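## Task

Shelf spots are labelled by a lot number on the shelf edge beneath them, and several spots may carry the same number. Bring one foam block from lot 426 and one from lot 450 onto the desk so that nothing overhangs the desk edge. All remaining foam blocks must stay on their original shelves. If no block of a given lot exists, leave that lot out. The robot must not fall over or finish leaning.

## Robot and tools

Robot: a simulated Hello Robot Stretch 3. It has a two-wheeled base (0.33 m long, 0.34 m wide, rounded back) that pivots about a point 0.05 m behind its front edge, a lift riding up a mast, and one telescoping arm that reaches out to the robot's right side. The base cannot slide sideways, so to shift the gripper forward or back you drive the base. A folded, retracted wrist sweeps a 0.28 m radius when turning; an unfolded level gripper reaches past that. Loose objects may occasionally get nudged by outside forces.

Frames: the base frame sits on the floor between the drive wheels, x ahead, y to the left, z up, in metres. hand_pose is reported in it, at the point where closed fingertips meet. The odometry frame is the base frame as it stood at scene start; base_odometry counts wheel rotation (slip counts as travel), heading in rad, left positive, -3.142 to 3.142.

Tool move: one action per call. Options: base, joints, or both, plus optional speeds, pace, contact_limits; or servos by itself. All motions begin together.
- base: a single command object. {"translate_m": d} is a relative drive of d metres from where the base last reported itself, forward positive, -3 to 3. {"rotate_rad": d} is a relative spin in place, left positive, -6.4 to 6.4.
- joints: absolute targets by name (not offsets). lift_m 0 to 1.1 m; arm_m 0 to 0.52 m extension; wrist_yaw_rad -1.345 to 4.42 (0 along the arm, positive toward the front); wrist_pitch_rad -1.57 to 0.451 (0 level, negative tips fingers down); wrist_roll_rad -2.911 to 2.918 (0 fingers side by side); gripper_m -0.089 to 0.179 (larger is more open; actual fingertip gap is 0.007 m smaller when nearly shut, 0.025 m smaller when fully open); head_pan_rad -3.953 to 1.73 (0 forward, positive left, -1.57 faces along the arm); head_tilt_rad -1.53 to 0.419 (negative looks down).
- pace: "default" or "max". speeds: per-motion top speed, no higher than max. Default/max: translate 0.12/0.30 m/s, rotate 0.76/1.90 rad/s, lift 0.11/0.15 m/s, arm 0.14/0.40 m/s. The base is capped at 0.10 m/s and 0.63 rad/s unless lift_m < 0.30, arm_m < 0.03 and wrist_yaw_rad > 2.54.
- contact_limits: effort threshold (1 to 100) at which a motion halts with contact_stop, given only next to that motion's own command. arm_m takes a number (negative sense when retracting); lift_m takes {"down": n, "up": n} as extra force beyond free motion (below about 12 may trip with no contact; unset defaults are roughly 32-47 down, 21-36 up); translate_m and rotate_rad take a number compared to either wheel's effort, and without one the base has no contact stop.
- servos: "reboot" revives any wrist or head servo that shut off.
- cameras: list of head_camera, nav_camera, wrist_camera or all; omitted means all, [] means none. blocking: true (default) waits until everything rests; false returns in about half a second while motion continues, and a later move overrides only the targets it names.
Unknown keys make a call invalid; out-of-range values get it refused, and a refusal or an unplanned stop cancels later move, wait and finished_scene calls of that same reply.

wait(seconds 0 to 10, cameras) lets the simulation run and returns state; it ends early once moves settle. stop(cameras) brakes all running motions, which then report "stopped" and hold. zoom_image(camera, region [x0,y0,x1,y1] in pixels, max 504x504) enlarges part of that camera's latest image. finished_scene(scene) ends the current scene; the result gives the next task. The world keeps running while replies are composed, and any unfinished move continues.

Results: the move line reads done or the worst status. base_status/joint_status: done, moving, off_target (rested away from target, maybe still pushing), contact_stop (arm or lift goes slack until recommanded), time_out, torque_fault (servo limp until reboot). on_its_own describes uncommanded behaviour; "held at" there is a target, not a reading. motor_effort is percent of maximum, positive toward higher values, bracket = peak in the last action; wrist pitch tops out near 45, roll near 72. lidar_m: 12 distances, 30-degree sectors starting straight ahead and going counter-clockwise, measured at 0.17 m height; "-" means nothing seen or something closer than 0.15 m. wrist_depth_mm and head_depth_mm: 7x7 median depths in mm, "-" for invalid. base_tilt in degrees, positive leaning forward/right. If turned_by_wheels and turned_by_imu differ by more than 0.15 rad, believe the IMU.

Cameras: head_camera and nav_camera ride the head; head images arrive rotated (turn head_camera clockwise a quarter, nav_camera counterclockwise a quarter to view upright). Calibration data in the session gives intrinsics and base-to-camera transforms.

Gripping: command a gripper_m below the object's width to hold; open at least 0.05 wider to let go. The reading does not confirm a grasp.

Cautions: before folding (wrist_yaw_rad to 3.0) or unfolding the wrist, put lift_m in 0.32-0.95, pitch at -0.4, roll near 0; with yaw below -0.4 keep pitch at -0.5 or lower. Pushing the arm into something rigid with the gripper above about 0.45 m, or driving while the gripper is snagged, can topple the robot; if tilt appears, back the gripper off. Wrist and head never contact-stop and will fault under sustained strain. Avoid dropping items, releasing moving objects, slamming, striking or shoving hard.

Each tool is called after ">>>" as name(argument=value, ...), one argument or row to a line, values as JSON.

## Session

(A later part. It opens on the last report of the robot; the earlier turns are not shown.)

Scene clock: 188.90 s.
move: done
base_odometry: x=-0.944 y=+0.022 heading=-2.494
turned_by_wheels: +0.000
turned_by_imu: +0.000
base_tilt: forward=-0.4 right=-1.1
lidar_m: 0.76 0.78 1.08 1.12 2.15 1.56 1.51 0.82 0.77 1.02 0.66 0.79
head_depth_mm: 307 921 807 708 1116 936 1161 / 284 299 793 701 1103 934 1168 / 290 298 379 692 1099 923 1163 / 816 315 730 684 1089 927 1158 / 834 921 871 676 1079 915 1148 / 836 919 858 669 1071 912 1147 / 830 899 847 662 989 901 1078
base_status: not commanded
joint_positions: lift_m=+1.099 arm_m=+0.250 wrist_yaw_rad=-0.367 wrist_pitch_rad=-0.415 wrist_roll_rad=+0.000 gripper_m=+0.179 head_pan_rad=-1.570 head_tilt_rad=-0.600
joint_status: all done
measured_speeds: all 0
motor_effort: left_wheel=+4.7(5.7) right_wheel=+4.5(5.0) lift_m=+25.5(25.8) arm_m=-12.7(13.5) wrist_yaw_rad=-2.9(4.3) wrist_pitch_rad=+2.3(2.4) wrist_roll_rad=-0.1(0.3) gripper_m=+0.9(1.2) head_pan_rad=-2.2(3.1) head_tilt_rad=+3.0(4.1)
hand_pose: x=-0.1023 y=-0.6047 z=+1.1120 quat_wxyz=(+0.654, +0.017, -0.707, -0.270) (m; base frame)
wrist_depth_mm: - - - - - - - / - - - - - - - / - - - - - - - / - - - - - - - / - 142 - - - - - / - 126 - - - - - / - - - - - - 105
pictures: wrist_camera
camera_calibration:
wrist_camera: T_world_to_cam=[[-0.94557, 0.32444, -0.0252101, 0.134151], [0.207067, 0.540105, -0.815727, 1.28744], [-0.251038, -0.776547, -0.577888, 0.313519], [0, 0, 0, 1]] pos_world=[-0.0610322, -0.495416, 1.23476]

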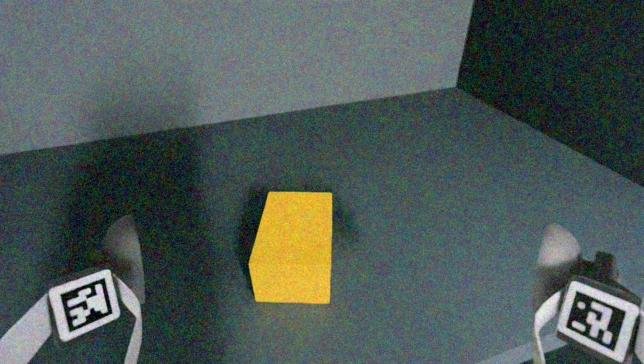

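>>> move(
  base={"translate_m": -0.01},
  joints={"arm_m": 0.36},
  cameras=[],
)

>>> move(
  joints={"lift_m": 0.993},
  speeds={"lift_m": 0.05},
  contact_limits={"lift_m": {"down": 14}},
  cameras=["wrist_camera"],
)

>>> move(
  joints={"gripper_m": 0.02},
  cameras=["wrist_camera"],
)

Scene clock: 218.07 s.
move: done
base_odometry: x=-0.936 y=+0.028 heading=-2.494
turned_by_wheels: +0.000
turned_by_imu: +0.000
base_tilt: forward=-0.2 right=-1.2
lidar_m: 0.76 0.79 1.09 3.26 2.13 1.55 1.50 0.82 0.76 1.03 0.67 0.80
head_depth_mm: 303 924 924 708 1110 941 1145 / 376 898 842 700 1102 934 1168 / 376 369 714 691 1096 925 1160 / 815 412 822 685 1090 924 1155 / 838 922 873 676 1078 915 1145 / 838 918 859 669 1077 911 1146 / 838 906 846 659 994 902 1088
base_status: done
joint_positions: lift_m=+1.099 arm_m=+0.360 wrist_yaw_rad=-0.368 wrist_pitch_rad=-0.415 wrist_roll_rad=+0.000 gripper_m=+0.179 head_pan_rad=-1.570 head_tilt_rad=-0.600
joint_status: all done
measured_speeds: all 0
motor_effort: left_wheel=-5.3(9.1) right_wheel=-6.1(10.5) lift_m=+29.4(29.9) arm_m=+12.5(15.4) wrist_yaw_rad=-1.6(3.8) wrist_pitch_rad=+2.2(2.4) wrist_roll_rad=+0.0(0.3) gripper_m=+0.7(1.0) head_pan_rad=-1.9(2.5) head_tilt_rad=+2.4(3.4)
hand_pose: x=-0.1023 y=-0.7147 z=+1.1120 quat_wxyz=(+0.654, +0.017, -0.707, -0.270) (m; base frame)
wrist_depth_mm: 335 - - - - 500 - / - - - - - 545 - / - - - - - - - / - - - - - - - / - 143 - - - - - / - 126 - - - - - / - - - 198 - - 105
pictures: none
No camera images: "cameras" was empty.

Scene clock: 220.70 s.
move: done
base_odometry: x=-0.936 y=+0.028 heading=-2.494
turned_by_wheels: +0.000
turned_by_imu: +0.000
base_tilt: forward=-0.4 right=-1.1
lidar_m: 0.77 0.80 1.09 3.26 2.13 1.55 1.50 0.82 0.76 1.03 0.67 0.80
head_depth_mm: 838 906 337 1175 1108 943 1150 / 839 897 584 698 1106 935 1165 / 837 885 426 677 1096 930 1165 / 839 903 460 682 1086 920 1158 / 838 918 876 679 1075 915 1151 / 834 919 858 669 1070 908 1144 / 837 905 847 661 998 906 1091
base_status: not commanded
joint_positions: lift_m=+0.993 arm_m=+0.360 wrist_yaw_rad=-0.368 wrist_pitch_rad=-0.415 wrist_roll_rad=+0.000 gripper_m=+0.179 head_pan_rad=-1.570 head_tilt_rad=-0.600
joint_status: all done
measured_speeds: all 0
motor_effort: left_wheel=-5.1(5.5) right_wheel=-5.7(6.4) lift_m=+24.2(29.4) arm_m=+9.8(13.0) wrist_yaw_rad=-2.4(3.9) wrist_pitch_rad=+2.3(2.4) wrist_roll_rad=+0.0(0.3) gripper_m=+0.5(1.0) head_pan_rad=-1.6(2.5) head_tilt_rad=+2.0(3.2)
contact_limits: lift_m down 14 (down: maximum 72; up: maximum 65)
hand_pose: x=-0.1023 y=-0.7147 z=+1.0064 quat_wxyz=(+0.654, +0.017, -0.707, -0.270) (m; base frame)
wrist_depth_mm: 332 - - - - - - / - - - - - - - / - - - - - - - / - - - 157 156 - - / - 143 130 134 130 - - / - 141 118 114 117 164 - / 138 141 137 120 123 142 107
pictures: wrist_camera
camera_calibration:
wrist_camera: T_world_to_cam=[[-0.945527, 0.324564, -0.0252339, 0.167282], [0.207152, 0.540058, -0.815736, 1.2607], [-0.251131, -0.776528, -0.577874, 0.167064], [0, 0, 0, 1]] pos_world=[-0.0610321, -0.605417, 1.12916]

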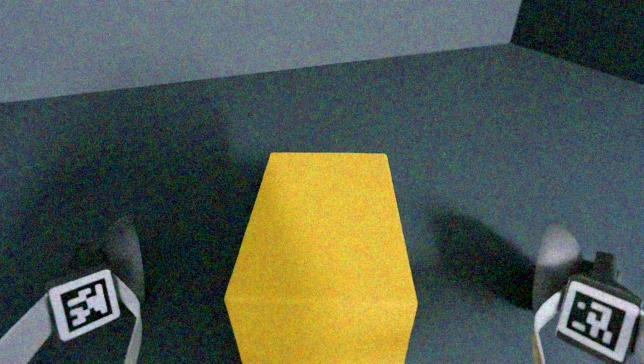

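Scene clock: 222.83 s.
move: done
base_odometry: x=-0.936 y=+0.028 heading=-2.494
turned_by_wheels: +0.000
turned_by_imu: +0.000
base_tilt: forward=-0.3 right=-1.2
lidar_m: 0.77 0.80 1.09 3.25 2.13 1.55 1.50 0.82 0.76 1.03 0.67 0.80
head_depth_mm: 838 914 336 1179 1115 938 1151 / 838 892 633 702 1108 935 1171 / 836 879 425 680 1100 929 1162 / 835 907 460 682 1087 922 1157 / 836 915 873 676 1073 915 1150 / 836 917 862 669 1070 909 1149 / 838 904 847 661 993 901 1088
base_status: not commanded
joint_positions: lift_m=+0.993 arm_m=+0.360 wrist_yaw_rad=-0.368 wrist_pitch_rad=-0.398 wrist_roll_rad=+0.000 gripper_m=+0.021 head_pan_rad=-1.570 head_tilt_rad=-0.600
joint_status: all done
measured_speeds: all 0
motor_effort: left_wheel=-4.8(5.5) right_wheel=-6.0(6.7) lift_m=+26.9(27.9) arm_m=+8.1(10.6) wrist_yaw_rad=-3.4(3.9) wrist_pitch_rad=-0.7(2.3) wrist_roll_rad=-0.2(0.3) gripper_m=-24.7(94.6) head_pan_rad=-2.0(2.1) head_tilt_rad=+2.1(2.6)
contact_limits: lift_m down 14 (down: maximum 72; up: maximum 65)
hand_pose: x=-0.1030 y=-0.7166 z=+1.0102 quat_wxyz=(+0.656, +0.011, -0.707, -0.265) (m; base frame)
wrist_depth_mm: 333 - - - - 498 - / - - - - - - - / - - - - - - - / - - - 159 - - - / - - 148 140 141 - - / - 167 125 118 121 159 164 / 150 142 141 119 119 140 147
pictures: wrist_camera
camera_calibration:
wrist_camera: T_world_to_cam=[[-0.94568, 0.324167, -0.0245819, 0.166341], [0.202189, 0.527255, -0.825301, 1.26491], [-0.254575, -0.785441, -0.564157, 0.146995], [0, 0, 0, 1]] pos_world=[-0.0610245, -0.605397, 1.13095]

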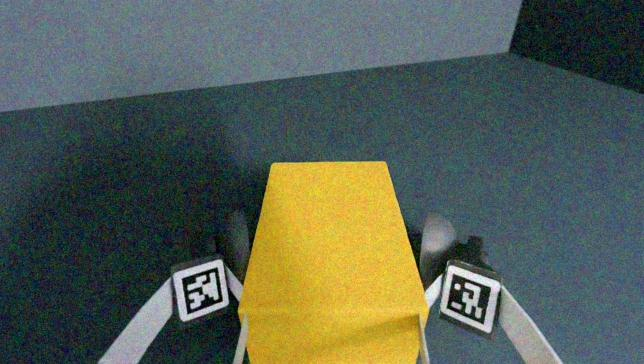

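>>> move(
  joints={"lift_m": 1.09},
  speeds={"lift_m": 0.06},
  cameras=[],
)

>>> move(
  joints={"arm_m": 0.02, "head_pan_rad": 0.5, "head_tilt_rad": -0.4},
  cameras=["nav_camera", "wrist_camera", "head_camera"],
)

Scene clock: 231.90 s.
move: done
base_odometry: x=-0.936 y=+0.028 heading=-2.494
turned_by_wheels: +0.000
turned_by_imu: +0.000
base_tilt: forward=-0.4 right=-1.2
lidar_m: 0.77 0.80 1.09 3.24 2.13 1.56 1.50 0.82 0.76 1.03 0.67 0.80
head_depth_mm: 302 937 927 707 1113 941 1145 / 400 893 846 701 1103 932 1173 / 381 375 734 693 1097 925 1163 / 825 413 826 684 1086 923 1152 / 836 917 871 675 1079 916 1149 / 834 917 860 669 1076 910 1145 / 836 905 847 662 997 905 1096
base_status: not commanded
joint_positions: lift_m=+1.090 arm_m=+0.360 wrist_yaw_rad=-0.368 wrist_pitch_rad=-0.414 wrist_roll_rad=+0.000 gripper_m=+0.024 head_pan_rad=-1.570 head_tilt_rad=-0.600
joint_status: all done
measured_speeds: all 0
motor_effort: left_wheel=-4.7(5.3) right_wheel=-5.9(6.5) lift_m=+29.6(32.3) arm_m=+3.9(6.5) wrist_yaw_rad=-2.6(3.7) wrist_pitch_rad=+2.2(2.2) wrist_roll_rad=-0.1(0.3) gripper_m=-10.4(10.9) head_pan_rad=-0.7(1.6) head_tilt_rad=+0.8(2.0)
hand_pose: x=-0.1023 y=-0.7148 z=+1.1036 quat_wxyz=(+0.654, +0.017, -0.707, -0.270) (m; base frame)
wrist_depth_mm: 334 - - - - 500 - / - - - - - 541 - / - - - - - - - / - - - 170 - - - / - - 148 142 143 - - / - - 125 115 121 - - / - - 115 118 115 106 -
pictures: none
No camera images: "cameras" was empty.

Scene clock: 235.60 s.
move: done
base_odometry: x=-0.936 y=+0.028 heading=-2.494
turned_by_wheels: +0.000
turned_by_imu: +0.000
base_tilt: forward=-0.2 right=-1.1
lidar_m: 0.77 0.80 1.09 3.25 2.13 1.56 1.50 0.82 0.76 1.03 0.67 0.80
head_depth_mm: 615 646 680 721 765 815 872 / 643 678 716 762 812 869 933 / 677 716 760 808 863 925 1000 / 712 755 802 857 922 997 1081 / 747 796 848 911 984 1069 1165 / 817 869 933 1014 1104 1202 1294 / 867 931 1004 1094 1190 1317 1364
base_status: not commanded
joint_positions: lift_m=+1.090 arm_m=+0.020 wrist_yaw_rad=-0.368 wrist_pitch_rad=-0.414 wrist_roll_rad=+0.000 gripper_m=+0.024 head_pan_rad=+0.501 head_tilt_rad=-0.397
joint_status: all done
measured_speeds: all 0
motor_effort: left_wheel=-4.9(5.5) right_wheel=-5.9(6.5) lift_m=+25.3(29.9) arm_m=-11.6(14.0) wrist_yaw_rad=-4.3(4.3) wrist_pitch_rad=+2.1(2.3) wrist_roll_rad=-0.1(0.3) gripper_m=-10.3(10.9) head_pan_rad=-3.4(5.4) head_tilt_rad=-3.1(7.8)
hand_pose: x=-0.1023 y=-0.3747 z=+1.1035 quat_wxyz=(+0.654, +0.017, -0.707, -0.270) (m; base frame)
wrist_depth_mm: - - - - 789 - - / - - - - - - - / - - - - - - - / - - - 170 - - - / - - 148 142 144 - - / - - 125 115 121 - - / - - 115 118 115 124 -
pictures: head_camera (sideways), nav_camera (sideways), wrist_camera
camera_calibration:
head_camera: T_world_to_cam=[[-0.273493, -0.20264, -0.940287, 1.24082], [-0.448616, 0.891595, -0.0616615, 0.082669], [0.85085, 0.404964, -0.334752, 0.386084], [0, 0, 0, 1]] pos_world=[0.0479418, 0.0213821, 1.30107]
nav_camera: T_world_to_cam=[[0.30918, 0.188827, 0.932069, -1.1719], [0.494042, -0.869352, 0.0122404, 0.0312532], [0.812607, 0.456697, -0.362075, 0.419514], [0, 0, 0, 1]] pos_world=[0.00598883, 0.056866, 1.24381]
wrist_camera: T_world_to_cam=[[-0.945522, 0.32458, -0.0252193, 0.0593648], [0.207056, 0.539769, -0.815952, 1.15639], [-0.251229, -0.776722, -0.57757, 0.486707], [0, 0, 0, 1]] pos_world=[-0.061032, -0.265416, 1.22616]

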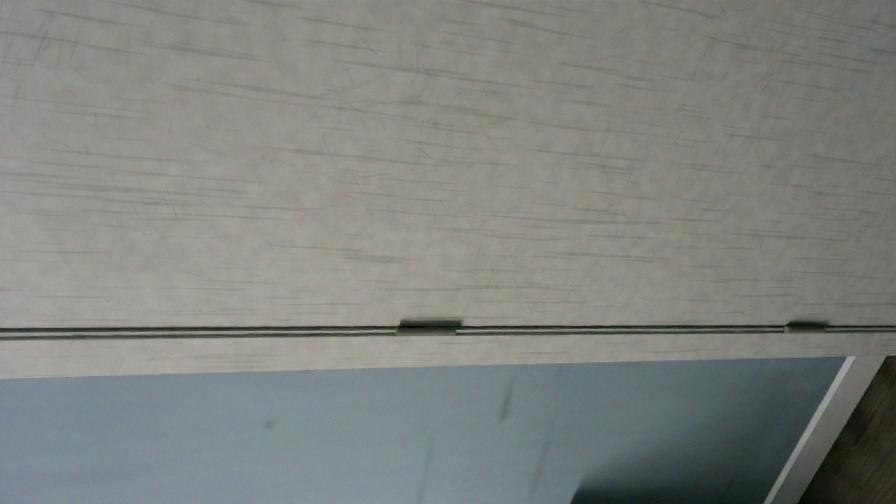

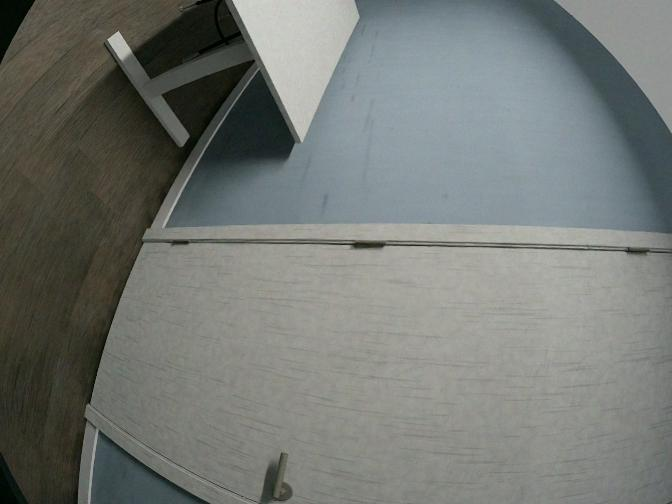

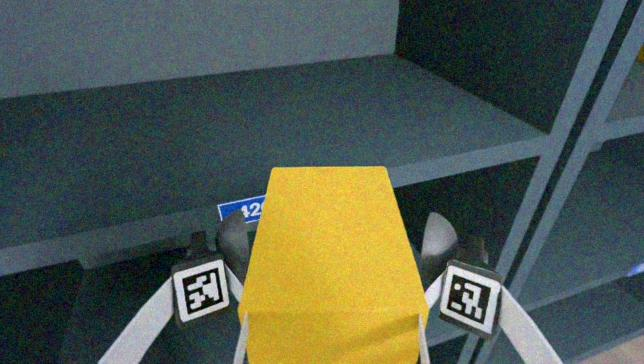

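>>> move(
  base={"translate_m": -0.42},
  joints={"lift_m": 0.88},
  pace="max",
  cameras=[],
)

>>> move(
  base={"rotate_rad": 1.597},
  joints={"wrist_yaw_rad": 0.0, "head_pan_rad": -0.9, "head_tilt_rad": -0.5},
  pace="max",
  cameras=[],
)

>>> move(
  base={"translate_m": 1.0},
  pace="max",
  cameras=["head_camera", "nav_camera"],
)

Scene clock: 260.73 s.
move: done
base_odometry: x=-0.601 y=+0.281 heading=-2.494
turned_by_wheels: +0.000
turned_by_imu: +0.000
base_tilt: forward=-0.4 right=-1.3
lidar_m: 1.18 1.23 1.27 3.66 1.54 1.12 1.08 1.12 0.60 0.58 1.07 0.95
head_depth_mm: 969 1019 1071 1132 1199 1277 1352 / 1009 1076 1127 1199 1272 1365 1408 / 1059 1121 1186 1273 1362 1458 1419 / 1136 1200 1272 1363 1465 1568 1406 / 1202 1273 1371 1475 1593 1681 1398 / 1272 1354 1458 1549 1714 1744 1395 / 1351 1451 1568 1623 1864 1735 1385
base_status: done
joint_positions: lift_m=+0.880 arm_m=+0.020 wrist_yaw_rad=-0.368 wrist_pitch_rad=-0.416 wrist_roll_rad=+0.000 gripper_m=+0.024 head_pan_rad=+0.500 head_tilt_rad=-0.400
joint_status: all done
measured_speeds: all 0
motor_effort: left_wheel=-7.2(12.0) right_wheel=-3.9(10.8) lift_m=+29.3(30.0) arm_m=+1.3(7.5) wrist_yaw_rad=-3.1(4.5) wrist_pitch_rad=+2.5(2.5) wrist_roll_rad=-0.2(0.3) gripper_m=-10.4(11.0) head_pan_rad=-2.7(3.8) head_tilt_rad=-3.4(4.8)
hand_pose: x=-0.1023 y=-0.3746 z=+0.8932 quat_wxyz=(+0.654, +0.017, -0.707, -0.270) (m; base frame)
wrist_depth_mm: - - - - - - 934 / - - - - - - - / - - - - - - - / - - - 169 - - - / - - 148 143 144 - - / - - 125 116 121 - - / - - 115 118 115 121 -
pictures: none
No camera images: "cameras" was empty.

Scene clock: 264.20 s.
move: done
base_odometry: x=-0.601 y=+0.281 heading=-0.897
turned_by_wheels: +1.597
turned_by_imu: +1.571
base_tilt: forward=-0.4 right=-1.2
lidar_m: 3.67 1.52 1.12 1.08 1.12 0.60 0.58 1.06 0.95 1.18 1.23 1.27
head_depth_mm: 1015 1077 1149 1233 1322 1429 1324 / 1104 1167 1237 1319 1432 1525 1309 / 1187 1266 1366 1468 1593 1611 1305 / 1281 1371 1475 1622 1782 1592 1297 / 1380 1503 1634 1717 1920 1586 1302 / 1508 1634 1787 1392 1816 1548 1289 / 1672 1835 1959 1286 1945 1533 1284
base_status: done
joint_positions: lift_m=+0.880 arm_m=+0.020 wrist_yaw_rad=-0.002 wrist_pitch_rad=-0.416 wrist_roll_rad=+0.000 gripper_m=+0.024 head_pan_rad=-0.901 head_tilt_rad=-0.503
joint_status: all done
measured_speeds: all 0
motor_effort: left_wheel=-7.7(13.2) right_wheel=+9.5(12.3) lift_m=+28.4(29.8) arm_m=-2.7(2.8) wrist_yaw_rad=+2.7(8.1) wrist_pitch_rad=+2.4(2.5) wrist_roll_rad=-0.3(0.3) gripper_m=-10.5(10.9) head_pan_rad=+3.4(4.4) head_tilt_rad=+3.1(8.6)
hand_pose: x=-0.0221 y=-0.3897 z=+0.8932 quat_wxyz=(+0.692, +0.145, -0.692, -0.147) (m; base frame)
wrist_depth_mm: - - - - 824 - - / - - - - 908 - - / - - - - - - - / - - - 170 - - - / - - 149 142 148 - - / - - 125 115 121 - - / - - 118 118 118 - -
pictures: none
No camera images: "cameras" was empty.

Scene clock: 275.17 s.
move: done
base_odometry: x=+0.023 y=-0.500 heading=-0.897
turned_by_wheels: +0.000
turned_by_imu: +0.000
base_tilt: forward=-0.4 right=-1.3
lidar_m: 2.70 1.50 1.11 1.07 1.11 1.55 1.57 1.68 1.25 0.73 0.90 0.82
head_depth_mm: 1044 1110 1177 1242 952 731 596 / 1115 1189 1269 1301 952 726 592 / 1193 1274 1376 1350 940 725 638 / 1293 1387 1499 1338 929 719 1270 / 1399 1514 1645 1322 923 771 1268 / 1525 1676 1801 1305 919 1489 1286 / 1681 1855 2051 1291 993 1569 1288
base_status: done
joint_positions: lift_m=+0.880 arm_m=+0.020 wrist_yaw_rad=-0.002 wrist_pitch_rad=-0.416 wrist_roll_rad=+0.000 gripper_m=+0.024 head_pan_rad=-0.900 head_tilt_rad=-0.500
joint_status: not commanded
measured_speeds: all 0
motor_effort: left_wheel=+0.1(9.0) right_wheel=+9.8(15.6) lift_m=+26.4(29.3) arm_m=-10.2(13.1) wrist_yaw_rad=+1.2(3.5) wrist_pitch_rad=+2.4(2.5) wrist_roll_rad=+0.1(0.4) gripper_m=-10.4(11.1) head_pan_rad=+3.8(4.1) head_tilt_rad=+4.0(5.5)
hand_pose: x=-0.0221 y=-0.3897 z=+0.8932 quat_wxyz=(+0.692, +0.145, -0.692, -0.147) (m; base frame)
wrist_depth_mm: - - - - - - - / - - - - - - - / - - - - - - - / - - - 170 - - - / - - 148 143 147 - - / - - 125 115 121 - - / - - 115 118 118 - -
pictures: head_camera (sideways), nav_camera (sideways)
camera_calibration:
head_camera: T_world_to_cam=[[-0.304877, 0.309749, -0.900614, 1.18926], [0.799053, 0.597747, -0.0649129, 0.0793085], [0.518232, -0.739428, -0.429745, 0.511706], [0, 0, 0, 1]] pos_world=[0.0340241, -0.0374087, 1.29612]
nav_camera: T_world_to_cam=[[0.296711, -0.346557, 0.889866, -1.11671], [-0.772728, -0.63465, 0.0104898, 0.0412329], [0.561118, -0.690737, -0.456102, 0.543442], [0, 0, 0, 1]] pos_world=[0.0582669, 0.0145402, 1.24116]

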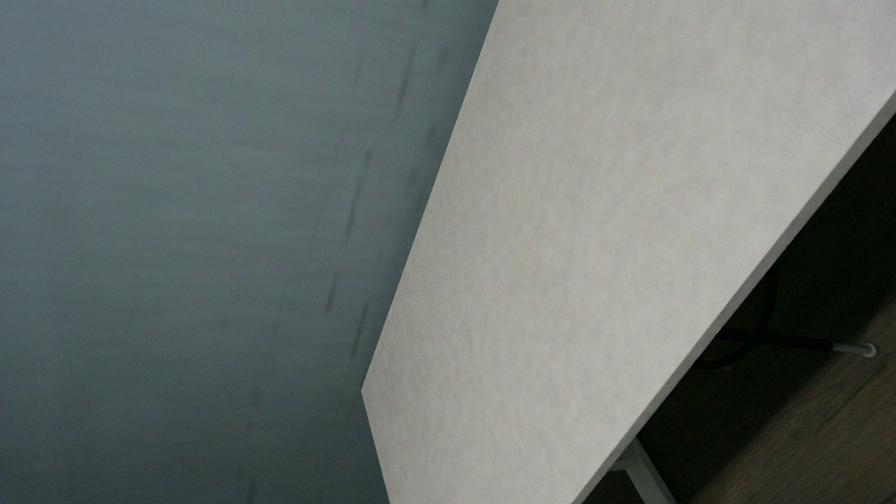

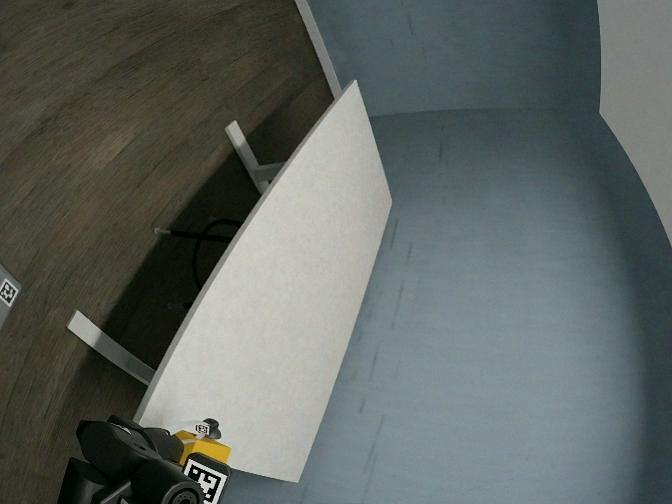

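>>> move(
  base={"translate_m": 0.27},
  cameras=[],
)

>>> move(
  joints={"arm_m": 0.28, "head_pan_rad": -1.4, "head_tilt_rad": -0.7},
  contact_limits={"arm_m": 35},
  cameras=["head_camera"],
)

>>> move(
  joints={"lift_m": 0.78},
  speeds={"lift_m": 0.06},
  contact_limits={"lift_m": {"down": 14}},
  cameras=["head_camera"],
)

Scene clock: 291.97 s.
move: done
base_odometry: x=+0.191 y=-0.711 heading=-0.898
turned_by_wheels: +0.000
turned_by_imu: -0.001
base_tilt: forward=-0.3 right=-1.2
lidar_m: 2.44 1.50 1.11 1.07 1.11 1.53 1.84 1.69 0.76 0.75 0.65 1.27
head_depth_mm: 1047 1110 1175 1234 956 734 595 / 1115 1188 1275 1305 951 726 607 / 1197 1283 1379 1351 940 725 969 / 1291 1388 1500 1333 933 721 1273 / 1402 1504 1648 1323 926 789 1304 / 1523 1668 1836 1302 919 1541 1292 / 1692 1865 2066 1292 994 1566 1288
base_status: done
joint_positions: lift_m=+0.880 arm_m=+0.020 wrist_yaw_rad=-0.002 wrist_pitch_rad=-0.416 wrist_roll_rad=+0.000 gripper_m=+0.024 head_pan_rad=-0.900 head_tilt_rad=-0.500
joint_status: not commanded
measured_speeds: all 0
motor_effort: left_wheel=+0.4(8.9) right_wheel=+10.5(13.0) lift_m=+25.7(27.4) arm_m=-7.7(9.9) wrist_yaw_rad=+1.0(2.9) wrist_pitch_rad=+2.4(2.5) wrist_roll_rad=+0.1(0.5) gripper_m=-10.7(10.9) head_pan_rad=+3.5(3.9) head_tilt_rad=+3.0(4.2)
hand_pose: x=-0.0221 y=-0.3897 z=+0.8932 quat_wxyz=(+0.692, +0.145, -0.692, -0.147) (m; base frame)
wrist_depth_mm: - - - - - - - / - - - - - - - / - - - - - - - / - - - 170 - - - / - - 148 142 143 - - / - - 125 116 121 - - / - - 115 118 115 105 -
pictures: none
No camera images: "cameras" was empty.

Scene clock: 295.10 s.
move: done
base_odometry: x=+0.191 y=-0.711 heading=-0.898
turned_by_wheels: +0.000
turned_by_imu: +0.000
base_tilt: forward=-0.3 right=-1.2
lidar_m: 2.44 1.50 1.10 1.07 1.11 1.53 1.83 1.68 0.75 0.75 0.65 1.28
head_depth_mm: 967 1071 1150 406 756 638 1189 / 982 1087 1175 416 752 651 1162 / 999 1112 1209 711 746 665 1180 / 1019 1139 1220 945 739 1277 1172 / 1034 1156 1243 935 737 1271 1166 / 1055 1185 1262 928 732 1266 1159 / 1069 1206 1247 918 725 1315 1152
base_status: not commanded
joint_positions: lift_m=+0.880 arm_m=+0.280 wrist_yaw_rad=-0.002 wrist_pitch_rad=-0.416 wrist_roll_rad=+0.000 gripper_m=+0.024 head_pan_rad=-1.401 head_tilt_rad=-0.700
joint_status: all done
measured_speeds: all 0
motor_effort: left_wheel=+0.3(0.8) right_wheel=+11.0(11.3) lift_m=+25.6(26.8) arm_m=+11.9(15.1) wrist_yaw_rad=+2.0(3.1) wrist_pitch_rad=+2.4(2.5) wrist_roll_rad=-0.1(0.3) gripper_m=-10.0(10.9) head_pan_rad=+3.1(4.6) head_tilt_rad=-5.4(7.0)
contact_limits: arm_m 35 (drawing in: default 31, maximum 55; extending or still: default 39, maximum 69)
hand_pose: x=-0.0221 y=-0.6497 z=+0.8932 quat_wxyz=(+0.692, +0.145, -0.692, -0.147) (m; base frame)
wrist_depth_mm: - - - - - - - / - - - - - - - / - - - - - - - / - - - 170 - - - / - - 148 142 144 - - / - - 125 115 122 - - / - - 115 118 115 106 -
pictures: head_camera (sideways)
camera_calibration:
head_camera: T_world_to_cam=[[-0.147421, 0.586129, -0.796693, 1.05276], [0.985679, 0.153741, -0.0692839, 0.0838012], [0.0818752, -0.795498, -0.6004, 0.736368], [0, 0, 0, 1]] pos_world=[0.0123074, -0.0441559, 1.28665]

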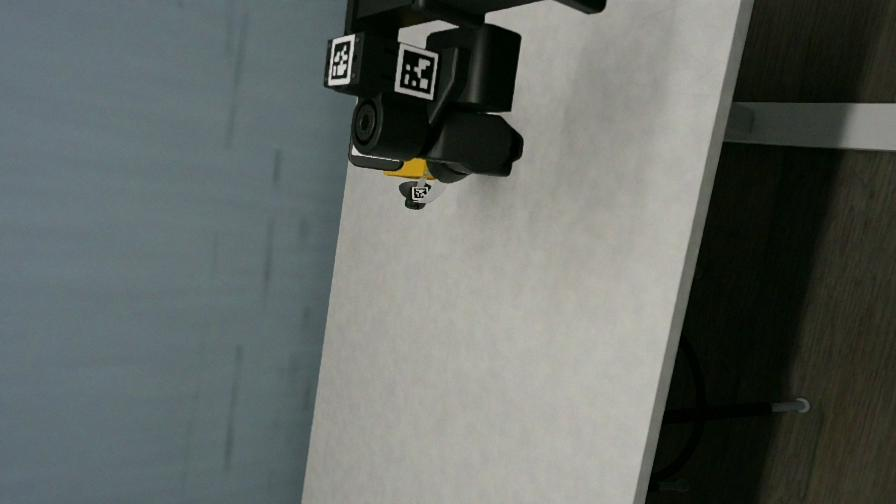

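Scene clock: 297.37 s.
move: done
base_odometry: x=+0.191 y=-0.711 heading=-0.898
turned_by_wheels: +0.000
turned_by_imu: +0.000
base_tilt: forward=-0.2 right=-1.3
lidar_m: 2.43 1.50 1.11 1.07 1.11 1.53 1.84 1.68 0.75 0.75 0.65 1.27
head_depth_mm: 964 1071 1178 969 407 336 1115 / 981 1092 1197 926 475 651 1155 / 1001 1115 1213 949 682 664 1173 / 1019 1136 1230 945 740 1276 1169 / 1040 1157 1242 935 735 1275 1161 / 1055 1187 1265 928 731 1267 1153 / 1070 1202 1254 920 726 1315 1158
base_status: not commanded
joint_positions: lift_m=+0.780 arm_m=+0.280 wrist_yaw_rad=-0.002 wrist_pitch_rad=-0.416 wrist_roll_rad=+0.000 gripper_m=+0.024 head_pan_rad=-1.400 head_tilt_rad=-0.700
joint_status: all done
measured_speeds: all 0
motor_effort: left_wheel=+0.6(0.8) right_wheel=+10.8(11.1) lift_m=+25.7(29.0) arm_m=+10.1(12.4) wrist_yaw_rad=+1.2(2.6) wrist_pitch_rad=+2.4(2.6) wrist_roll_rad=-0.2(0.3) gripper_m=-10.3(11.1) head_pan_rad=+3.2(4.1) head_tilt_rad=-6.2(6.4)
contact_limits: arm_m 35 (drawing in: default 31, maximum 55; extending or still: default 39, maximum 69); lift_m down 14 (down: maximum 72; up: maximum 65)
hand_pose: x=-0.0221 y=-0.6497 z=+0.7932 quat_wxyz=(+0.692, +0.145, -0.692, -0.147) (m; base frame)
wrist_depth_mm: - - - - - - - / - - - - - - - / - - - - - - - / - - - 169 - - - / - - 148 143 143 - - / - - 125 115 122 - - / - - 115 118 115 105 -
pictures: head_camera (sideways)
camera_calibration:
head_camera: T_world_to_cam=[[-0.148021, 0.58598, -0.796691, 1.05277], [0.985521, 0.154749, -0.0692836, 0.0837483], [0.0826886, -0.795412, -0.600402, 0.736357], [0, 0, 0, 1]] pos_world=[0.0124078, -0.0441553, 1.28665]

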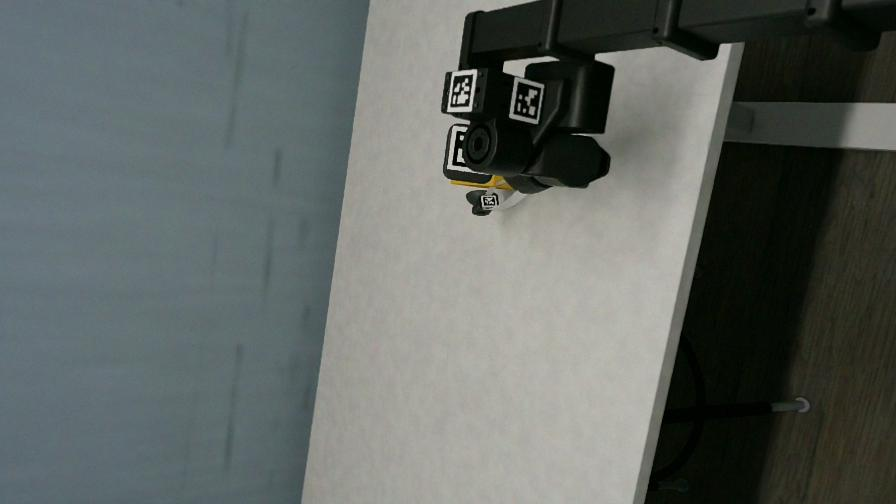

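>>> move(
  joints={"lift_m": 0.738},
  speeds={"lift_m": 0.025},
  contact_limits={"lift_m": {"down": 13}},
  cameras=["wrist_camera"],
)

Scene clock: 305.37 s.
move: done
base_odometry: x=+0.191 y=-0.711 heading=-0.898
turned_by_wheels: +0.000
turned_by_imu: +0.000
base_tilt: forward=-0.4 right=-1.2
lidar_m: 2.43 1.50 1.11 1.07 1.11 1.53 1.84 1.69 0.76 0.75 0.65 1.28
head_depth_mm: 962 1071 1184 967 449 371 316 / 983 1087 1194 962 492 651 1163 / 995 1113 1204 952 532 665 1174 / 1016 1134 1225 942 741 1276 1171 / 1031 1154 1242 935 735 1269 1165 / 1055 1182 1255 928 731 1270 1159 / 1072 1208 1246 924 726 1317 1153
base_status: not commanded
joint_positions: lift_m=+0.738 arm_m=+0.280 wrist_yaw_rad=-0.002 wrist_pitch_rad=-0.416 wrist_roll_rad=+0.000 gripper_m=+0.024 head_pan_rad=-1.400 head_tilt_rad=-0.700
joint_status: all done
measured_speeds: all 0
motor_effort: left_wheel=+0.3(0.6) right_wheel=+10.5(11.1) lift_m=+23.6(28.6) arm_m=+2.0(5.8) wrist_yaw_rad=+2.6(2.9) wrist_pitch_rad=+2.5(2.5) wrist_roll_rad=+0.0(0.3) gripper_m=-10.4(10.9) head_pan_rad=+3.6(3.9) head_tilt_rad=-6.2(6.4)
contact_limits: arm_m 35 (drawing in: default 31, maximum 55; extending or still: default 39, maximum 69); lift_m down 13 (down: maximum 72; up: maximum 65)
hand_pose: x=-0.0221 y=-0.6497 z=+0.7512 quat_wxyz=(+0.692, +0.145, -0.692, -0.147) (m; base frame)
wrist_depth_mm: - - - - - - - / - - - - - - - / - - - - - - - / - - - 170 - - - / - - 148 142 144 - - / - - 125 115 121 - - / - - 115 118 115 106 -
pictures: wrist_camera
camera_calibration:
wrist_camera: T_world_to_cam=[[-0.999087, -0.0344555, -0.0252583, -0.0188484], [0.000643432, 0.579024, -0.81531, 1.02122], [0.0427171, -0.814582, -0.578473, 0.0724824], [0, 0, 0, 1]] pos_world=[-0.0225845, -0.532917, 0.874064]

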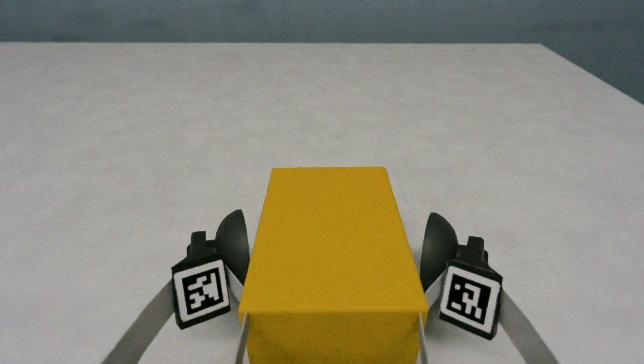

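>>> move(
  joints={"lift_m": 0.722},
  speeds={"lift_m": 0.02},
  contact_limits={"lift_m": {"down": 13}},
  cameras=[],
)

Scene clock: 312.67 s.
move: done
base_odometry: x=+0.191 y=-0.711 heading=-0.898
turned_by_wheels: +0.000
turned_by_imu: +0.000
base_tilt: forward=-0.4 right=-1.2
lidar_m: 2.44 1.50 1.11 1.07 1.11 1.54 1.84 1.69 0.75 0.75 0.65 1.27
head_depth_mm: 966 1071 1184 969 484 383 331 / 983 1089 1198 959 502 636 1158 / 999 1114 1214 950 537 662 1169 / 1018 1135 1232 942 744 1275 1168 / 1034 1157 1240 937 737 1273 1163 / 1056 1178 1265 931 732 1267 1158 / 1072 1204 1248 919 728 1315 1162
base_status: not commanded
joint_positions: lift_m=+0.722 arm_m=+0.280 wrist_yaw_rad=-0.002 wrist_pitch_rad=-0.402 wrist_roll_rad=+0.000 gripper_m=+0.024 head_pan_rad=-1.400 head_tilt_rad=-0.700
joint_status: all done
measured_speeds: all 0
motor_effort: left_wheel=+0.2(0.6) right_wheel=+10.6(11.0) lift_m=+20.8(25.2) arm_m=-3.2(3.2) wrist_yaw_rad=+1.0(2.5) wrist_pitch_rad=-0.1(2.5) wrist_roll_rad=+0.2(0.3) gripper_m=-10.4(10.7) head_pan_rad=+3.5(4.0) head_tilt_rad=-5.3(6.4)
contact_limits: arm_m 35 (drawing in: default 31, maximum 55; extending or still: default 39, maximum 69); lift_m down 13 (down: maximum 72; up: maximum 65)
hand_pose: x=-0.0221 y=-0.6513 z=+0.7382 quat_wxyz=(+0.693, +0.141, -0.693, -0.142) (m; base frame)
wrist_depth_mm: - - - - - - - / - - - - - - - / - - - - - - - / - - - 165 - - - / - - 147 140 143 - - / - - 125 118 118 - - / - - 119 119 115 106 -
pictures: none
No camera images: "cameras" was empty.

Contact. Release.

>>> move(
  joints={"gripper_m": 0.179},
  cameras=[],
)

>>> move(
  joints={"lift_m": 0.86},
  cameras=["wrist_camera"],
)

>>> move(
  joints={"arm_m": 0.0},
  pace="max",
  cameras=["head_camera"],
)

>>> move(
  joints={"wrist_yaw_rad": 3.0, "gripper_m": 0.05, "head_pan_rad": 0.3, "head_tilt_rad": -0.4},
  pace="max",
  cameras=["nav_camera"],
)

Scene clock: 322.27 s.
move: done
base_odometry: x=+0.191 y=-0.711 heading=-0.898
turned_by_wheels: +0.000
turned_by_imu: +0.000
base_tilt: forward=-0.3 right=-1.2
lidar_m: 2.43 1.50 1.11 1.07 1.11 1.53 1.84 1.68 0.75 0.75 0.65 1.27
head_depth_mm: 965 1068 1182 967 485 384 331 / 984 1091 1193 964 503 632 1159 / 999 1108 1209 953 537 664 1172 / 1019 1134 1226 943 743 1273 1170 / 1036 1157 1242 936 736 1261 1160 / 1055 1185 1260 927 730 1270 1155 / 1076 1204 1251 920 724 1316 1152
base_status: not commanded
joint_positions: lift_m=+0.722 arm_m=+0.280 wrist_yaw_rad=-0.001 wrist_pitch_rad=-0.411 wrist_roll_rad=+0.000 gripper_m=+0.179 head_pan_rad=-1.400 head_tilt_rad=-0.700
joint_status: all done
measured_speeds: all 0
motor_effort: left_wheel=+0.5(0.6) right_wheel=+10.0(10.8) lift_m=+29.6(29.6) arm_m=-9.6(9.9) wrist_yaw_rad=+0.1(2.9) wrist_pitch_rad=+1.6(1.7) wrist_roll_rad=+0.0(0.3) gripper_m=+0.3(86.3) head_pan_rad=+3.3(4.1) head_tilt_rad=-5.4(6.2)
contact_limits: arm_m 35 (drawing in: default 31, maximum 55; extending or still: default 39, maximum 69); lift_m down 13 (down: maximum 72; up: maximum 65)
hand_pose: x=-0.0217 y=-0.6502 z=+0.7362 quat_wxyz=(+0.692, +0.144, -0.692, -0.145) (m; base frame)
wrist_depth_mm: - - - - - - - / - - - - - - - / - - - - - - - / - - - 160 159 - - / - 143 - 136 131 - - / - 126 113 115 111 - - / - - - 122 118 - 105
pictures: none
No camera images: "cameras" was empty.

Scene clock: 324.37 s.
move: done
base_odometry: x=+0.191 y=-0.711 heading=-0.898
turned_by_wheels: +0.000
turned_by_imu: +0.000
base_tilt: forward=-0.4 right=-1.1
lidar_m: 2.43 1.50 1.11 1.07 1.11 1.54 1.84 1.69 0.76 0.75 0.65 1.28
head_depth_mm: 963 1064 1169 408 711 640 1197 / 983 1090 1197 425 731 651 1160 / 999 1109 1212 813 726 665 1171 / 1018 1135 1225 914 742 1279 1162 / 1035 1157 1239 936 733 1277 1160 / 1052 1177 1262 925 731 1261 1157 / 1070 1203 1244 919 725 1319 1156
base_status: not commanded
joint_positions: lift_m=+0.860 arm_m=+0.280 wrist_yaw_rad=-0.001 wrist_pitch_rad=-0.412 wrist_roll_rad=+0.000 gripper_m=+0.179 head_pan_rad=-1.400 head_tilt_rad=-0.700
joint_status: all done
measured_speeds: all 0
motor_effort: left_wheel=+0.4(0.9) right_wheel=+9.9(10.7) lift_m=+29.5(31.9) arm_m=-11.9(12.3) wrist_yaw_rad=+0.7(1.5) wrist_pitch_rad=+1.8(1.9) wrist_roll_rad=-0.3(0.3) gripper_m=+0.6(1.2) head_pan_rad=+3.4(4.1) head_tilt_rad=-4.8(6.0)
contact_limits: arm_m 35 (drawing in: default 31, maximum 55; extending or still: default 39, maximum 69)
hand_pose: x=-0.0217 y=-0.6501 z=+0.8739 quat_wxyz=(+0.692, +0.145, -0.692, -0.145) (m; base frame)
wrist_depth_mm: - - - - - - - / - - - - - - - / - - - - - - - / - - - - - - - / - 143 - - - - - / - 126 - - - - - / - - - 243 - - 105
pictures: wrist_camera
camera_calibration:
wrist_camera: T_world_to_cam=[[-0.999035, -0.0359804, -0.0251713, -0.0164588], [-0.000167155, 0.576345, -0.817206, 1.12137], [0.0439108, -0.816414, -0.575795, 0.139606], [0, 0, 0, 1]] pos_world=[-0.0223857, -0.532913, 0.996361]

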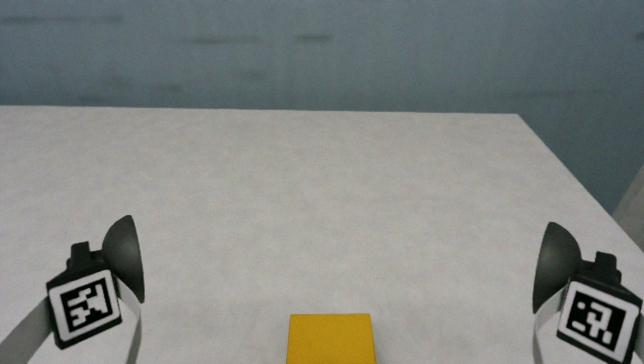

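Scene clock: 326.33 s.
move: done
base_odometry: x=+0.191 y=-0.711 heading=-0.898
turned_by_wheels: +0.000
turned_by_imu: +0.000
base_tilt: forward=-0.2 right=-1.3
lidar_m: 2.43 1.50 1.11 1.07 1.11 1.53 1.84 1.68 0.76 0.75 0.65 1.27
head_depth_mm: 963 1071 1179 970 758 620 - / 981 1090 1193 960 751 348 - / 999 1110 1215 952 748 310 - / 1017 1130 1225 948 741 644 1154 / 1034 1156 1243 935 737 1276 1168 / 1058 1180 1258 926 731 1265 1158 / 1069 1208 1257 919 726 1321 1153
base_status: not commanded
joint_positions: lift_m=+0.860 arm_m=+0.001 wrist_yaw_rad=-0.001 wrist_pitch_rad=-0.413 wrist_roll_rad=+0.000 gripper_m=+0.179 head_pan_rad=-1.400 head_tilt_rad=-0.700
joint_status: all done
measured_speeds: all 0
motor_effort: left_wheel=+0.2(0.6) right_wheel=+10.6(11.2) lift_m=+25.6(29.7) arm_m=-12.1(14.2) wrist_yaw_rad=+0.2(1.8) wrist_pitch_rad=+2.1(2.1) wrist_roll_rad=+0.1(0.3) gripper_m=+0.9(1.2) head_pan_rad=+3.2(3.7) head_tilt_rad=-4.5(5.9)
hand_pose: x=-0.0217 y=-0.3705 z=+0.8737 quat_wxyz=(+0.692, +0.145, -0.692, -0.146) (m; base frame)
wrist_depth_mm: - - - - - - - / - - - - - - - / - - - - - - - / - - - - - - - / - 142 - - - - - / - 126 - - - - - / 118 - - - - - 105
pictures: head_camera (sideways)
camera_calibration:
head_camera: T_world_to_cam=[[-0.148205, 0.586037, -0.796615, 1.05268], [0.985477, 0.155031, -0.069292, 0.083772], [0.0828923, -0.795315, -0.600502, 0.736488], [0, 0, 0, 1]] pos_world=[0.0124077, -0.0441547, 1.28665]

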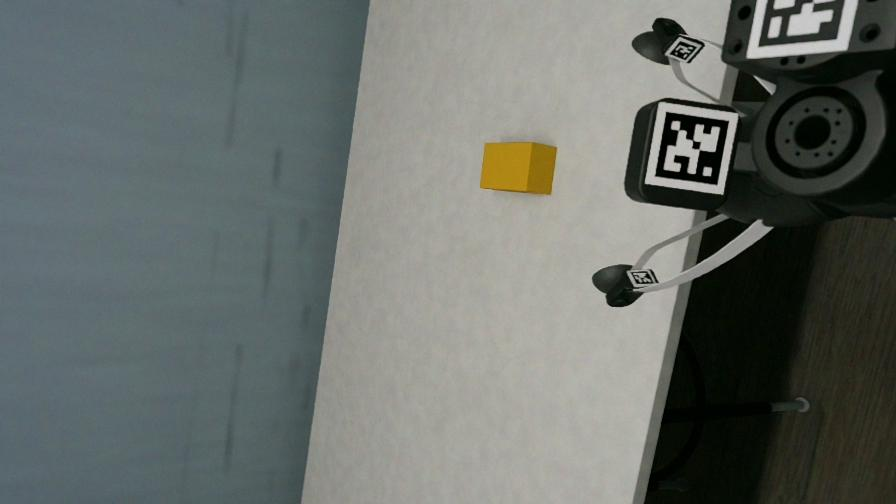

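Scene clock: 328.47 s.
move: done
base_odometry: x=+0.191 y=-0.711 heading=-0.898
turned_by_wheels: +0.000
turned_by_imu: +0.000
base_tilt: forward=-0.3 right=-1.4
lidar_m: 2.44 1.50 1.11 1.07 1.11 1.53 1.84 1.69 0.76 0.75 0.65 1.28
head_depth_mm: 1986 2079 2197 2371 2423 1802 1418 / 2027 2140 2286 2426 2429 1793 1418 / 2092 2211 2377 2514 2425 1780 1410 / 2171 2291 2471 2659 2392 1777 1409 / 2224 2390 2537 2724 2380 1747 1397 / 2316 2458 2615 2822 2371 1759 1392 / 2382 2535 2674 2857 1843 1733 1385
base_status: not commanded
joint_positions: lift_m=+0.860 arm_m=+0.001 wrist_yaw_rad=+2.997 wrist_pitch_rad=-0.413 wrist_roll_rad=+0.000 gripper_m=+0.050 head_pan_rad=+0.308 head_tilt_rad=-0.400
joint_status: all done
measured_speeds: translate_m=+0.000 rotate_rad=+0.000 lift_m=+0.000 arm_m=+0.000 wrist_yaw_rad=+0.000 wrist_pitch_rad=+0.000 wrist_roll_rad=+0.000 head_pan_rad=-0.024 head_tilt_rad=+0.000
motor_effort: left_wheel=+0.2(0.7) right_wheel=+9.9(10.7) lift_m=+23.7(25.3) arm_m=-11.3(12.7) wrist_yaw_rad=+1.4(6.0) wrist_pitch_rad=+2.1(2.1) wrist_roll_rad=+0.3(0.3) gripper_m=+0.3(82.8) head_pan_rad=-2.9(5.3) head_tilt_rad=+4.3(6.8)
hand_pose: x=+0.0112 y=+0.0771 z=+0.8737 quat_wxyz=(+0.195, +0.700, +0.095, +0.680) (m; base frame)
wrist_depth_mm: - 137 - - - - - / - 147 - - - - - / - 162 - - - - - / - 183 - - - - - / - - 198 - - - - / - - 127 - 125 - - / - - 277 - - - -
pictures: nav_camera (sideways)
camera_calibration:
nav_camera: T_world_to_cam=[[0.342231, 0.126872, 0.931011, -1.17068], [0.31828, -0.947919, 0.0121798, 0.0323573], [0.884068, 0.292154, -0.364788, 0.42264], [0, 0, 0, 1]] pos_world=[0.0167001, 0.0557227, 1.24369]

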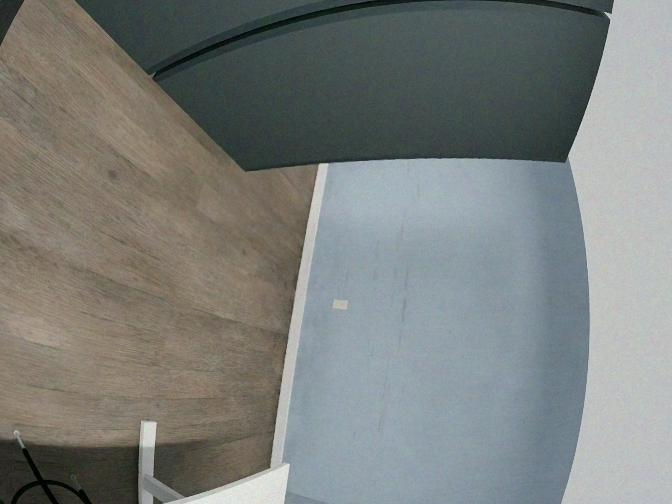

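>>> move(
  base={"translate_m": 1.88},
  joints={"lift_m": 0.28, "wrist_pitch_rad": -0.337},
  pace="max",
  cameras=[],
)

>>> move(
  base={"rotate_rad": 1.597},
  joints={"head_pan_rad": 0.0, "head_tilt_rad": -0.4},
  pace="max",
  cameras=["nav_camera"],
)

Scene clock: 351.43 s.
move: done
base_odometry: x=+1.363 y=-2.181 heading=-0.898
turned_by_wheels: +0.000
turned_by_imu: +0.001
base_tilt: forward=-0.3 right=-1.3
lidar_m: 0.57 0.60 0.82 2.33 1.33 1.51 3.68 1.12 1.14 1.23 0.80 0.59
head_depth_mm: 439 463 491 523 559 601 646 / 451 477 507 540 579 624 675 / 465 492 524 561 601 650 706 / 479 509 543 583 626 679 740 / 494 526 562 604 652 710 775 / 511 544 582 630 679 743 816 / 527 565 605 656 711 779 860
base_status: done
joint_positions: lift_m=+0.280 arm_m=+0.001 wrist_yaw_rad=+2.998 wrist_pitch_rad=-0.358 wrist_roll_rad=+0.000 gripper_m=+0.050 head_pan_rad=+0.300 head_tilt_rad=-0.400
joint_status: all done
measured_speeds: all 0
motor_effort: left_wheel=+0.7(12.5) right_wheel=+6.8(17.4) lift_m=+28.3(29.9) arm_m=-5.8(10.6) wrist_yaw_rad=+1.6(3.3) wrist_pitch_rad=+3.4(6.6) wrist_roll_rad=-0.3(0.3) gripper_m=+0.0(0.9) head_pan_rad=-3.4(3.7) head_tilt_rad=+1.2(4.4)
hand_pose: x=+0.0120 y=+0.0836 z=+0.3064 quat_wxyz=(+0.176, +0.703, +0.076, +0.685) (m; base frame)
wrist_depth_mm: - 136 - - - - - / - 145 - - - - - / - 157 984 - - - - / 801 175 728 792 780 784 - / 654 588 191 632 628 625 614 / 544 540 127 535 125 533 532 / 467 99 246 286 444 456 452
pictures: none
No camera images: "cameras" was empty.

Scene clock: 353.57 s.
move: done
base_odometry: x=+1.363 y=-2.181 heading=+0.699
turned_by_wheels: +1.597
turned_by_imu: +1.565
base_tilt: forward=-0.1 right=-1.1
lidar_m: 2.37 1.14 1.52 3.68 1.11 1.14 1.24 0.80 0.59 0.57 0.60 0.83
head_depth_mm: 1703 1656 1606 1580 1556 1524 1390 / 2093 2233 2362 2305 2175 1785 1424 / 2108 2235 2410 2584 2427 1782 1416 / 2116 2255 2404 2584 2399 1764 1399 / 2110 2257 2403 2573 2379 1748 1401 / 2112 2244 2395 2598 2363 1757 1390 / 1254 1269 1291 1321 1348 1391 1346
base_status: done
joint_positions: lift_m=+0.280 arm_m=+0.001 wrist_yaw_rad=+2.998 wrist_pitch_rad=-0.358 wrist_roll_rad=+0.000 gripper_m=+0.050 head_pan_rad=-0.003 head_tilt_rad=-0.400
joint_status: all done
measured_speeds: all 0
motor_effort: left_wheel=-5.4(14.7) right_wheel=+7.5(14.1) lift_m=+27.6(29.0) arm_m=-11.6(12.6) wrist_yaw_rad=+1.3(2.8) wrist_pitch_rad=+3.4(3.5) wrist_roll_rad=-0.1(0.3) gripper_m=+0.4(0.8) head_pan_rad=+3.5(4.1) head_tilt_rad=+0.8(3.0)
hand_pose: x=+0.0120 y=+0.0836 z=+0.3064 quat_wxyz=(+0.176, +0.703, +0.076, +0.685) (m; base frame)
wrist_depth_mm: - 136 - - - - - / - 145 - - - - - / - 156 965 - - - - / 803 174 714 784 776 773 766 / 657 605 191 628 630 624 630 / 543 541 127 530 126 528 526 / 469 99 247 287 449 459 451
pictures: nav_camera (sideways)
camera_calibration:
nav_camera: T_world_to_cam=[[0.364626, 0.0158077, 0.93102, -1.17082], [0.0122885, -0.999851, 0.0121637, 0.0342924], [0.931073, 0.00700566, -0.364765, 0.42233], [0, 0, 0, 1]] pos_world=[0.0332696, 0.0498366, 1.24369]

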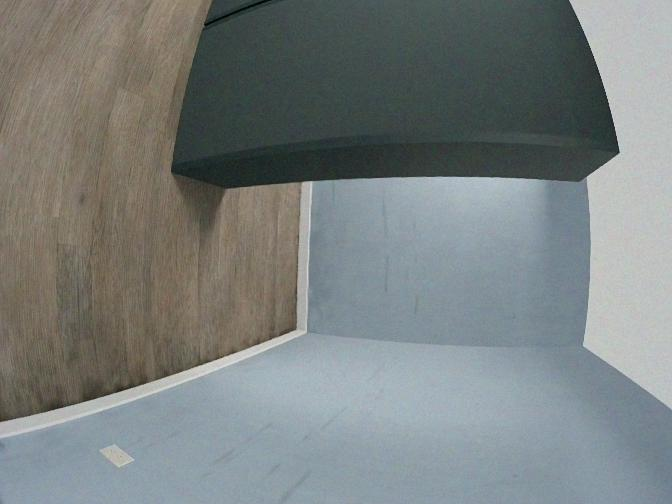

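>>> move(
  base={"translate_m": 1.9},
  pace="max",
  cameras=[],
)

>>> move(
  base={"rotate_rad": -1.597},
  joints={"head_pan_rad": -2.7, "head_tilt_rad": -0.4},
  pace="max",
  cameras=["nav_camera", "head_camera"],
)

Scene clock: 373.37 s.
move: done
base_odometry: x=+2.818 y=-0.959 heading=+0.699
turned_by_wheels: +0.000
turned_by_imu: +0.002
base_tilt: forward=-0.4 right=-1.2
lidar_m: 0.63 0.65 0.91 1.40 0.56 0.60 2.23 0.85 0.63 0.61 0.63 0.65
head_depth_mm: 501 533 571 612 661 720 788 / 502 533 571 614 663 721 787 / 500 534 572 613 662 719 789 / 503 535 570 614 663 721 789 / 503 535 572 615 664 720 790 / 502 534 573 615 663 720 788 / 504 536 573 615 663 721 791
base_status: done
joint_positions: lift_m=+0.280 arm_m=+0.001 wrist_yaw_rad=+2.998 wrist_pitch_rad=-0.358 wrist_roll_rad=+0.000 gripper_m=+0.050 head_pan_rad=+0.000 head_tilt_rad=-0.400
joint_status: not commanded
measured_speeds: all 0
motor_effort: left_wheel=+2.7(10.6) right_wheel=+3.5(17.2) lift_m=+26.2(28.0) arm_m=+9.6(9.8) wrist_yaw_rad=+0.8(3.6) wrist_pitch_rad=+3.4(3.5) wrist_roll_rad=+0.2(0.3) gripper_m=+0.1(0.9) head_pan_rad=+2.4(3.9) head_tilt_rad=-3.1(3.1)
hand_pose: x=+0.0120 y=+0.0836 z=+0.3064 quat_wxyz=(+0.176, +0.703, +0.076, +0.685) (m; base frame)
wrist_depth_mm: - 136 - - - - - / - 145 - - - - - / 494 157 981 - - 947 - / - 172 720 792 792 777 742 / - 600 190 633 630 630 620 / 535 534 127 532 125 530 528 / 465 99 247 286 444 454 454
pictures: none
No camera images: "cameras" was empty.

Scene clock: 375.87 s.
move: done
base_odometry: x=+2.818 y=-0.959 heading=-0.898
turned_by_wheels: -1.597
turned_by_imu: -1.566
base_tilt: forward=-0.4 right=-1.3
lidar_m: 0.61 0.63 0.65 0.63 0.65 0.90 1.43 0.56 0.59 2.27 0.85 0.63
head_depth_mm: 2613 2838 3626 3698 2462 1813 1435 / 1872 1979 2137 2275 2369 1796 1415 / 1149 1207 1286 1406 1550 1653 1407 / 1175 1270 1350 1220 1436 1506 1363 / 1197 1337 1411 916 1419 1051 1247 / 617 1194 1293 900 686 1009 805 / 451 475 505 539 584 637 708
base_status: done
joint_positions: lift_m=+0.280 arm_m=+0.001 wrist_yaw_rad=+2.998 wrist_pitch_rad=-0.358 wrist_roll_rad=+0.000 gripper_m=+0.050 head_pan_rad=-2.708 head_tilt_rad=-0.400
joint_status: all done
measured_speeds: translate_m=+0.000 rotate_rad=+0.000 lift_m=+0.000 arm_m=+0.000 wrist_yaw_rad=+0.000 wrist_pitch_rad=+0.000 wrist_roll_rad=+0.000 head_pan_rad=+0.024 head_tilt_rad=+0.000
motor_effort: left_wheel=+4.6(15.0) right_wheel=-8.4(14.2) lift_m=+24.9(26.3) arm_m=+0.6(11.0) wrist_yaw_rad=+1.6(2.6) wrist_pitch_rad=+3.5(3.5) wrist_roll_rad=+0.0(0.3) gripper_m=+0.2(0.9) head_pan_rad=+3.5(5.5) head_tilt_rad=-3.6(6.6)
hand_pose: x=+0.0120 y=+0.0836 z=+0.3064 quat_wxyz=(+0.176, +0.703, +0.076, +0.685) (m; base frame)
wrist_depth_mm: - 136 - - - - - / - 145 - - - - - / - 157 170 - - - - / - 173 190 748 744 741 744 / 643 600 191 633 632 620 619 / 551 541 127 533 125 533 524 / 462 99 247 286 446 458 454
pictures: head_camera (sideways), nav_camera (sideways)
camera_calibration:
head_camera: T_world_to_cam=[[0.289086, 0.184741, -0.939308, 1.23615], [0.387316, -0.919879, -0.0617169, 0.0776549], [-0.875452, -0.345968, -0.337477, 0.40016], [0, 0, 0, 1]] pos_world=[-0.0371089, -0.0184907, 1.30096]
nav_camera: T_world_to_cam=[[-0.323711, -0.168593, 0.931014, -1.16664], [-0.434147, 0.90076, 0.012163, 0.0369923], [-0.840671, -0.40026, -0.36478, 0.433085], [0, 0, 0, 1]] pos_world=[0.0024865, -0.0566631, 1.24369]

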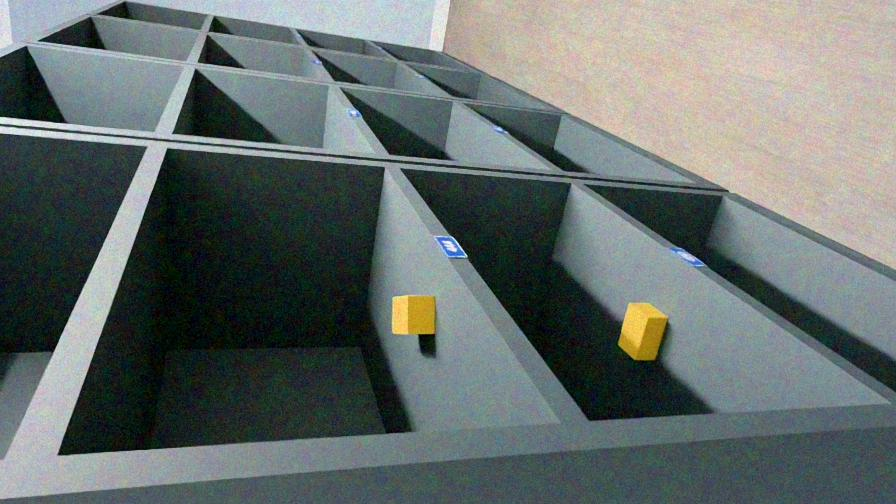

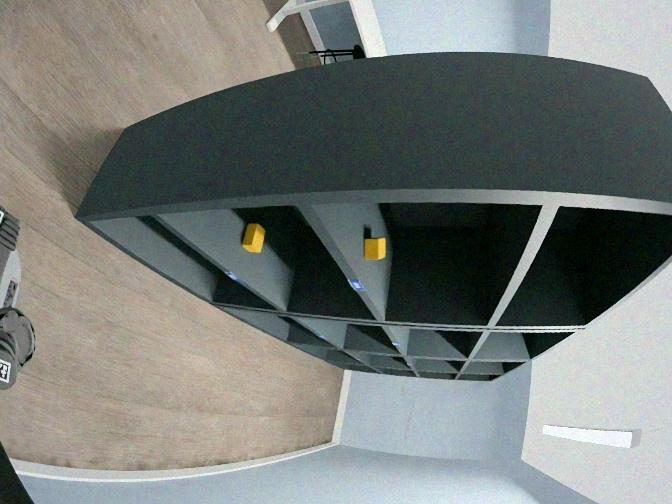

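>>> zoom_image(
  camera="head_camera",
  region=[420, 225, 480, 270],
)

>>> zoom_image(
  camera="head_camera",
  region=[660, 235, 720, 280],
)

>>> zoom_image(
  camera="head_camera",
  region=[335, 98, 375, 128],
)

>>> zoom_image(
  camera="head_camera",
  region=[480, 113, 520, 143],
)

Scaled by 8.400 from the camera's 896x504 image, which has a finer 1280x720 frame.

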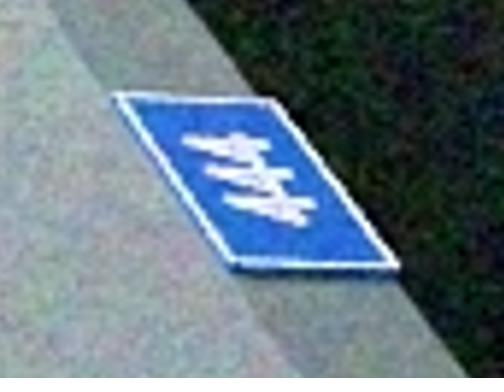

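Scaled by 8.400 from the camera's 896x504 image, which has a finer 1280x720 frame.

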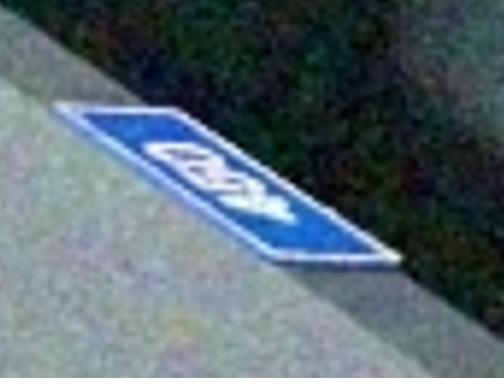

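Scaled by 12.600 from the camera's 896x504 image, which has a finer 1280x720 frame.

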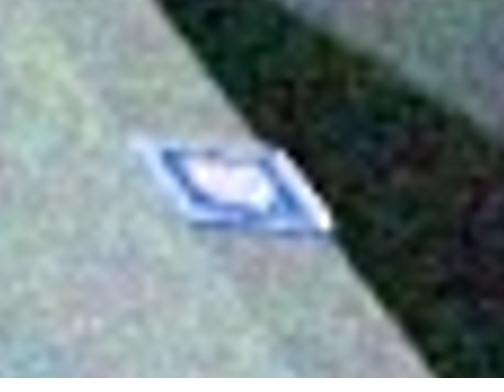

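Scaled by 12.600 from the camera's 896x504 image, which has a finer 1280x720 frame.

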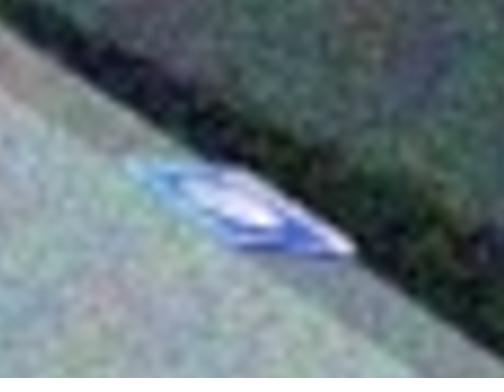

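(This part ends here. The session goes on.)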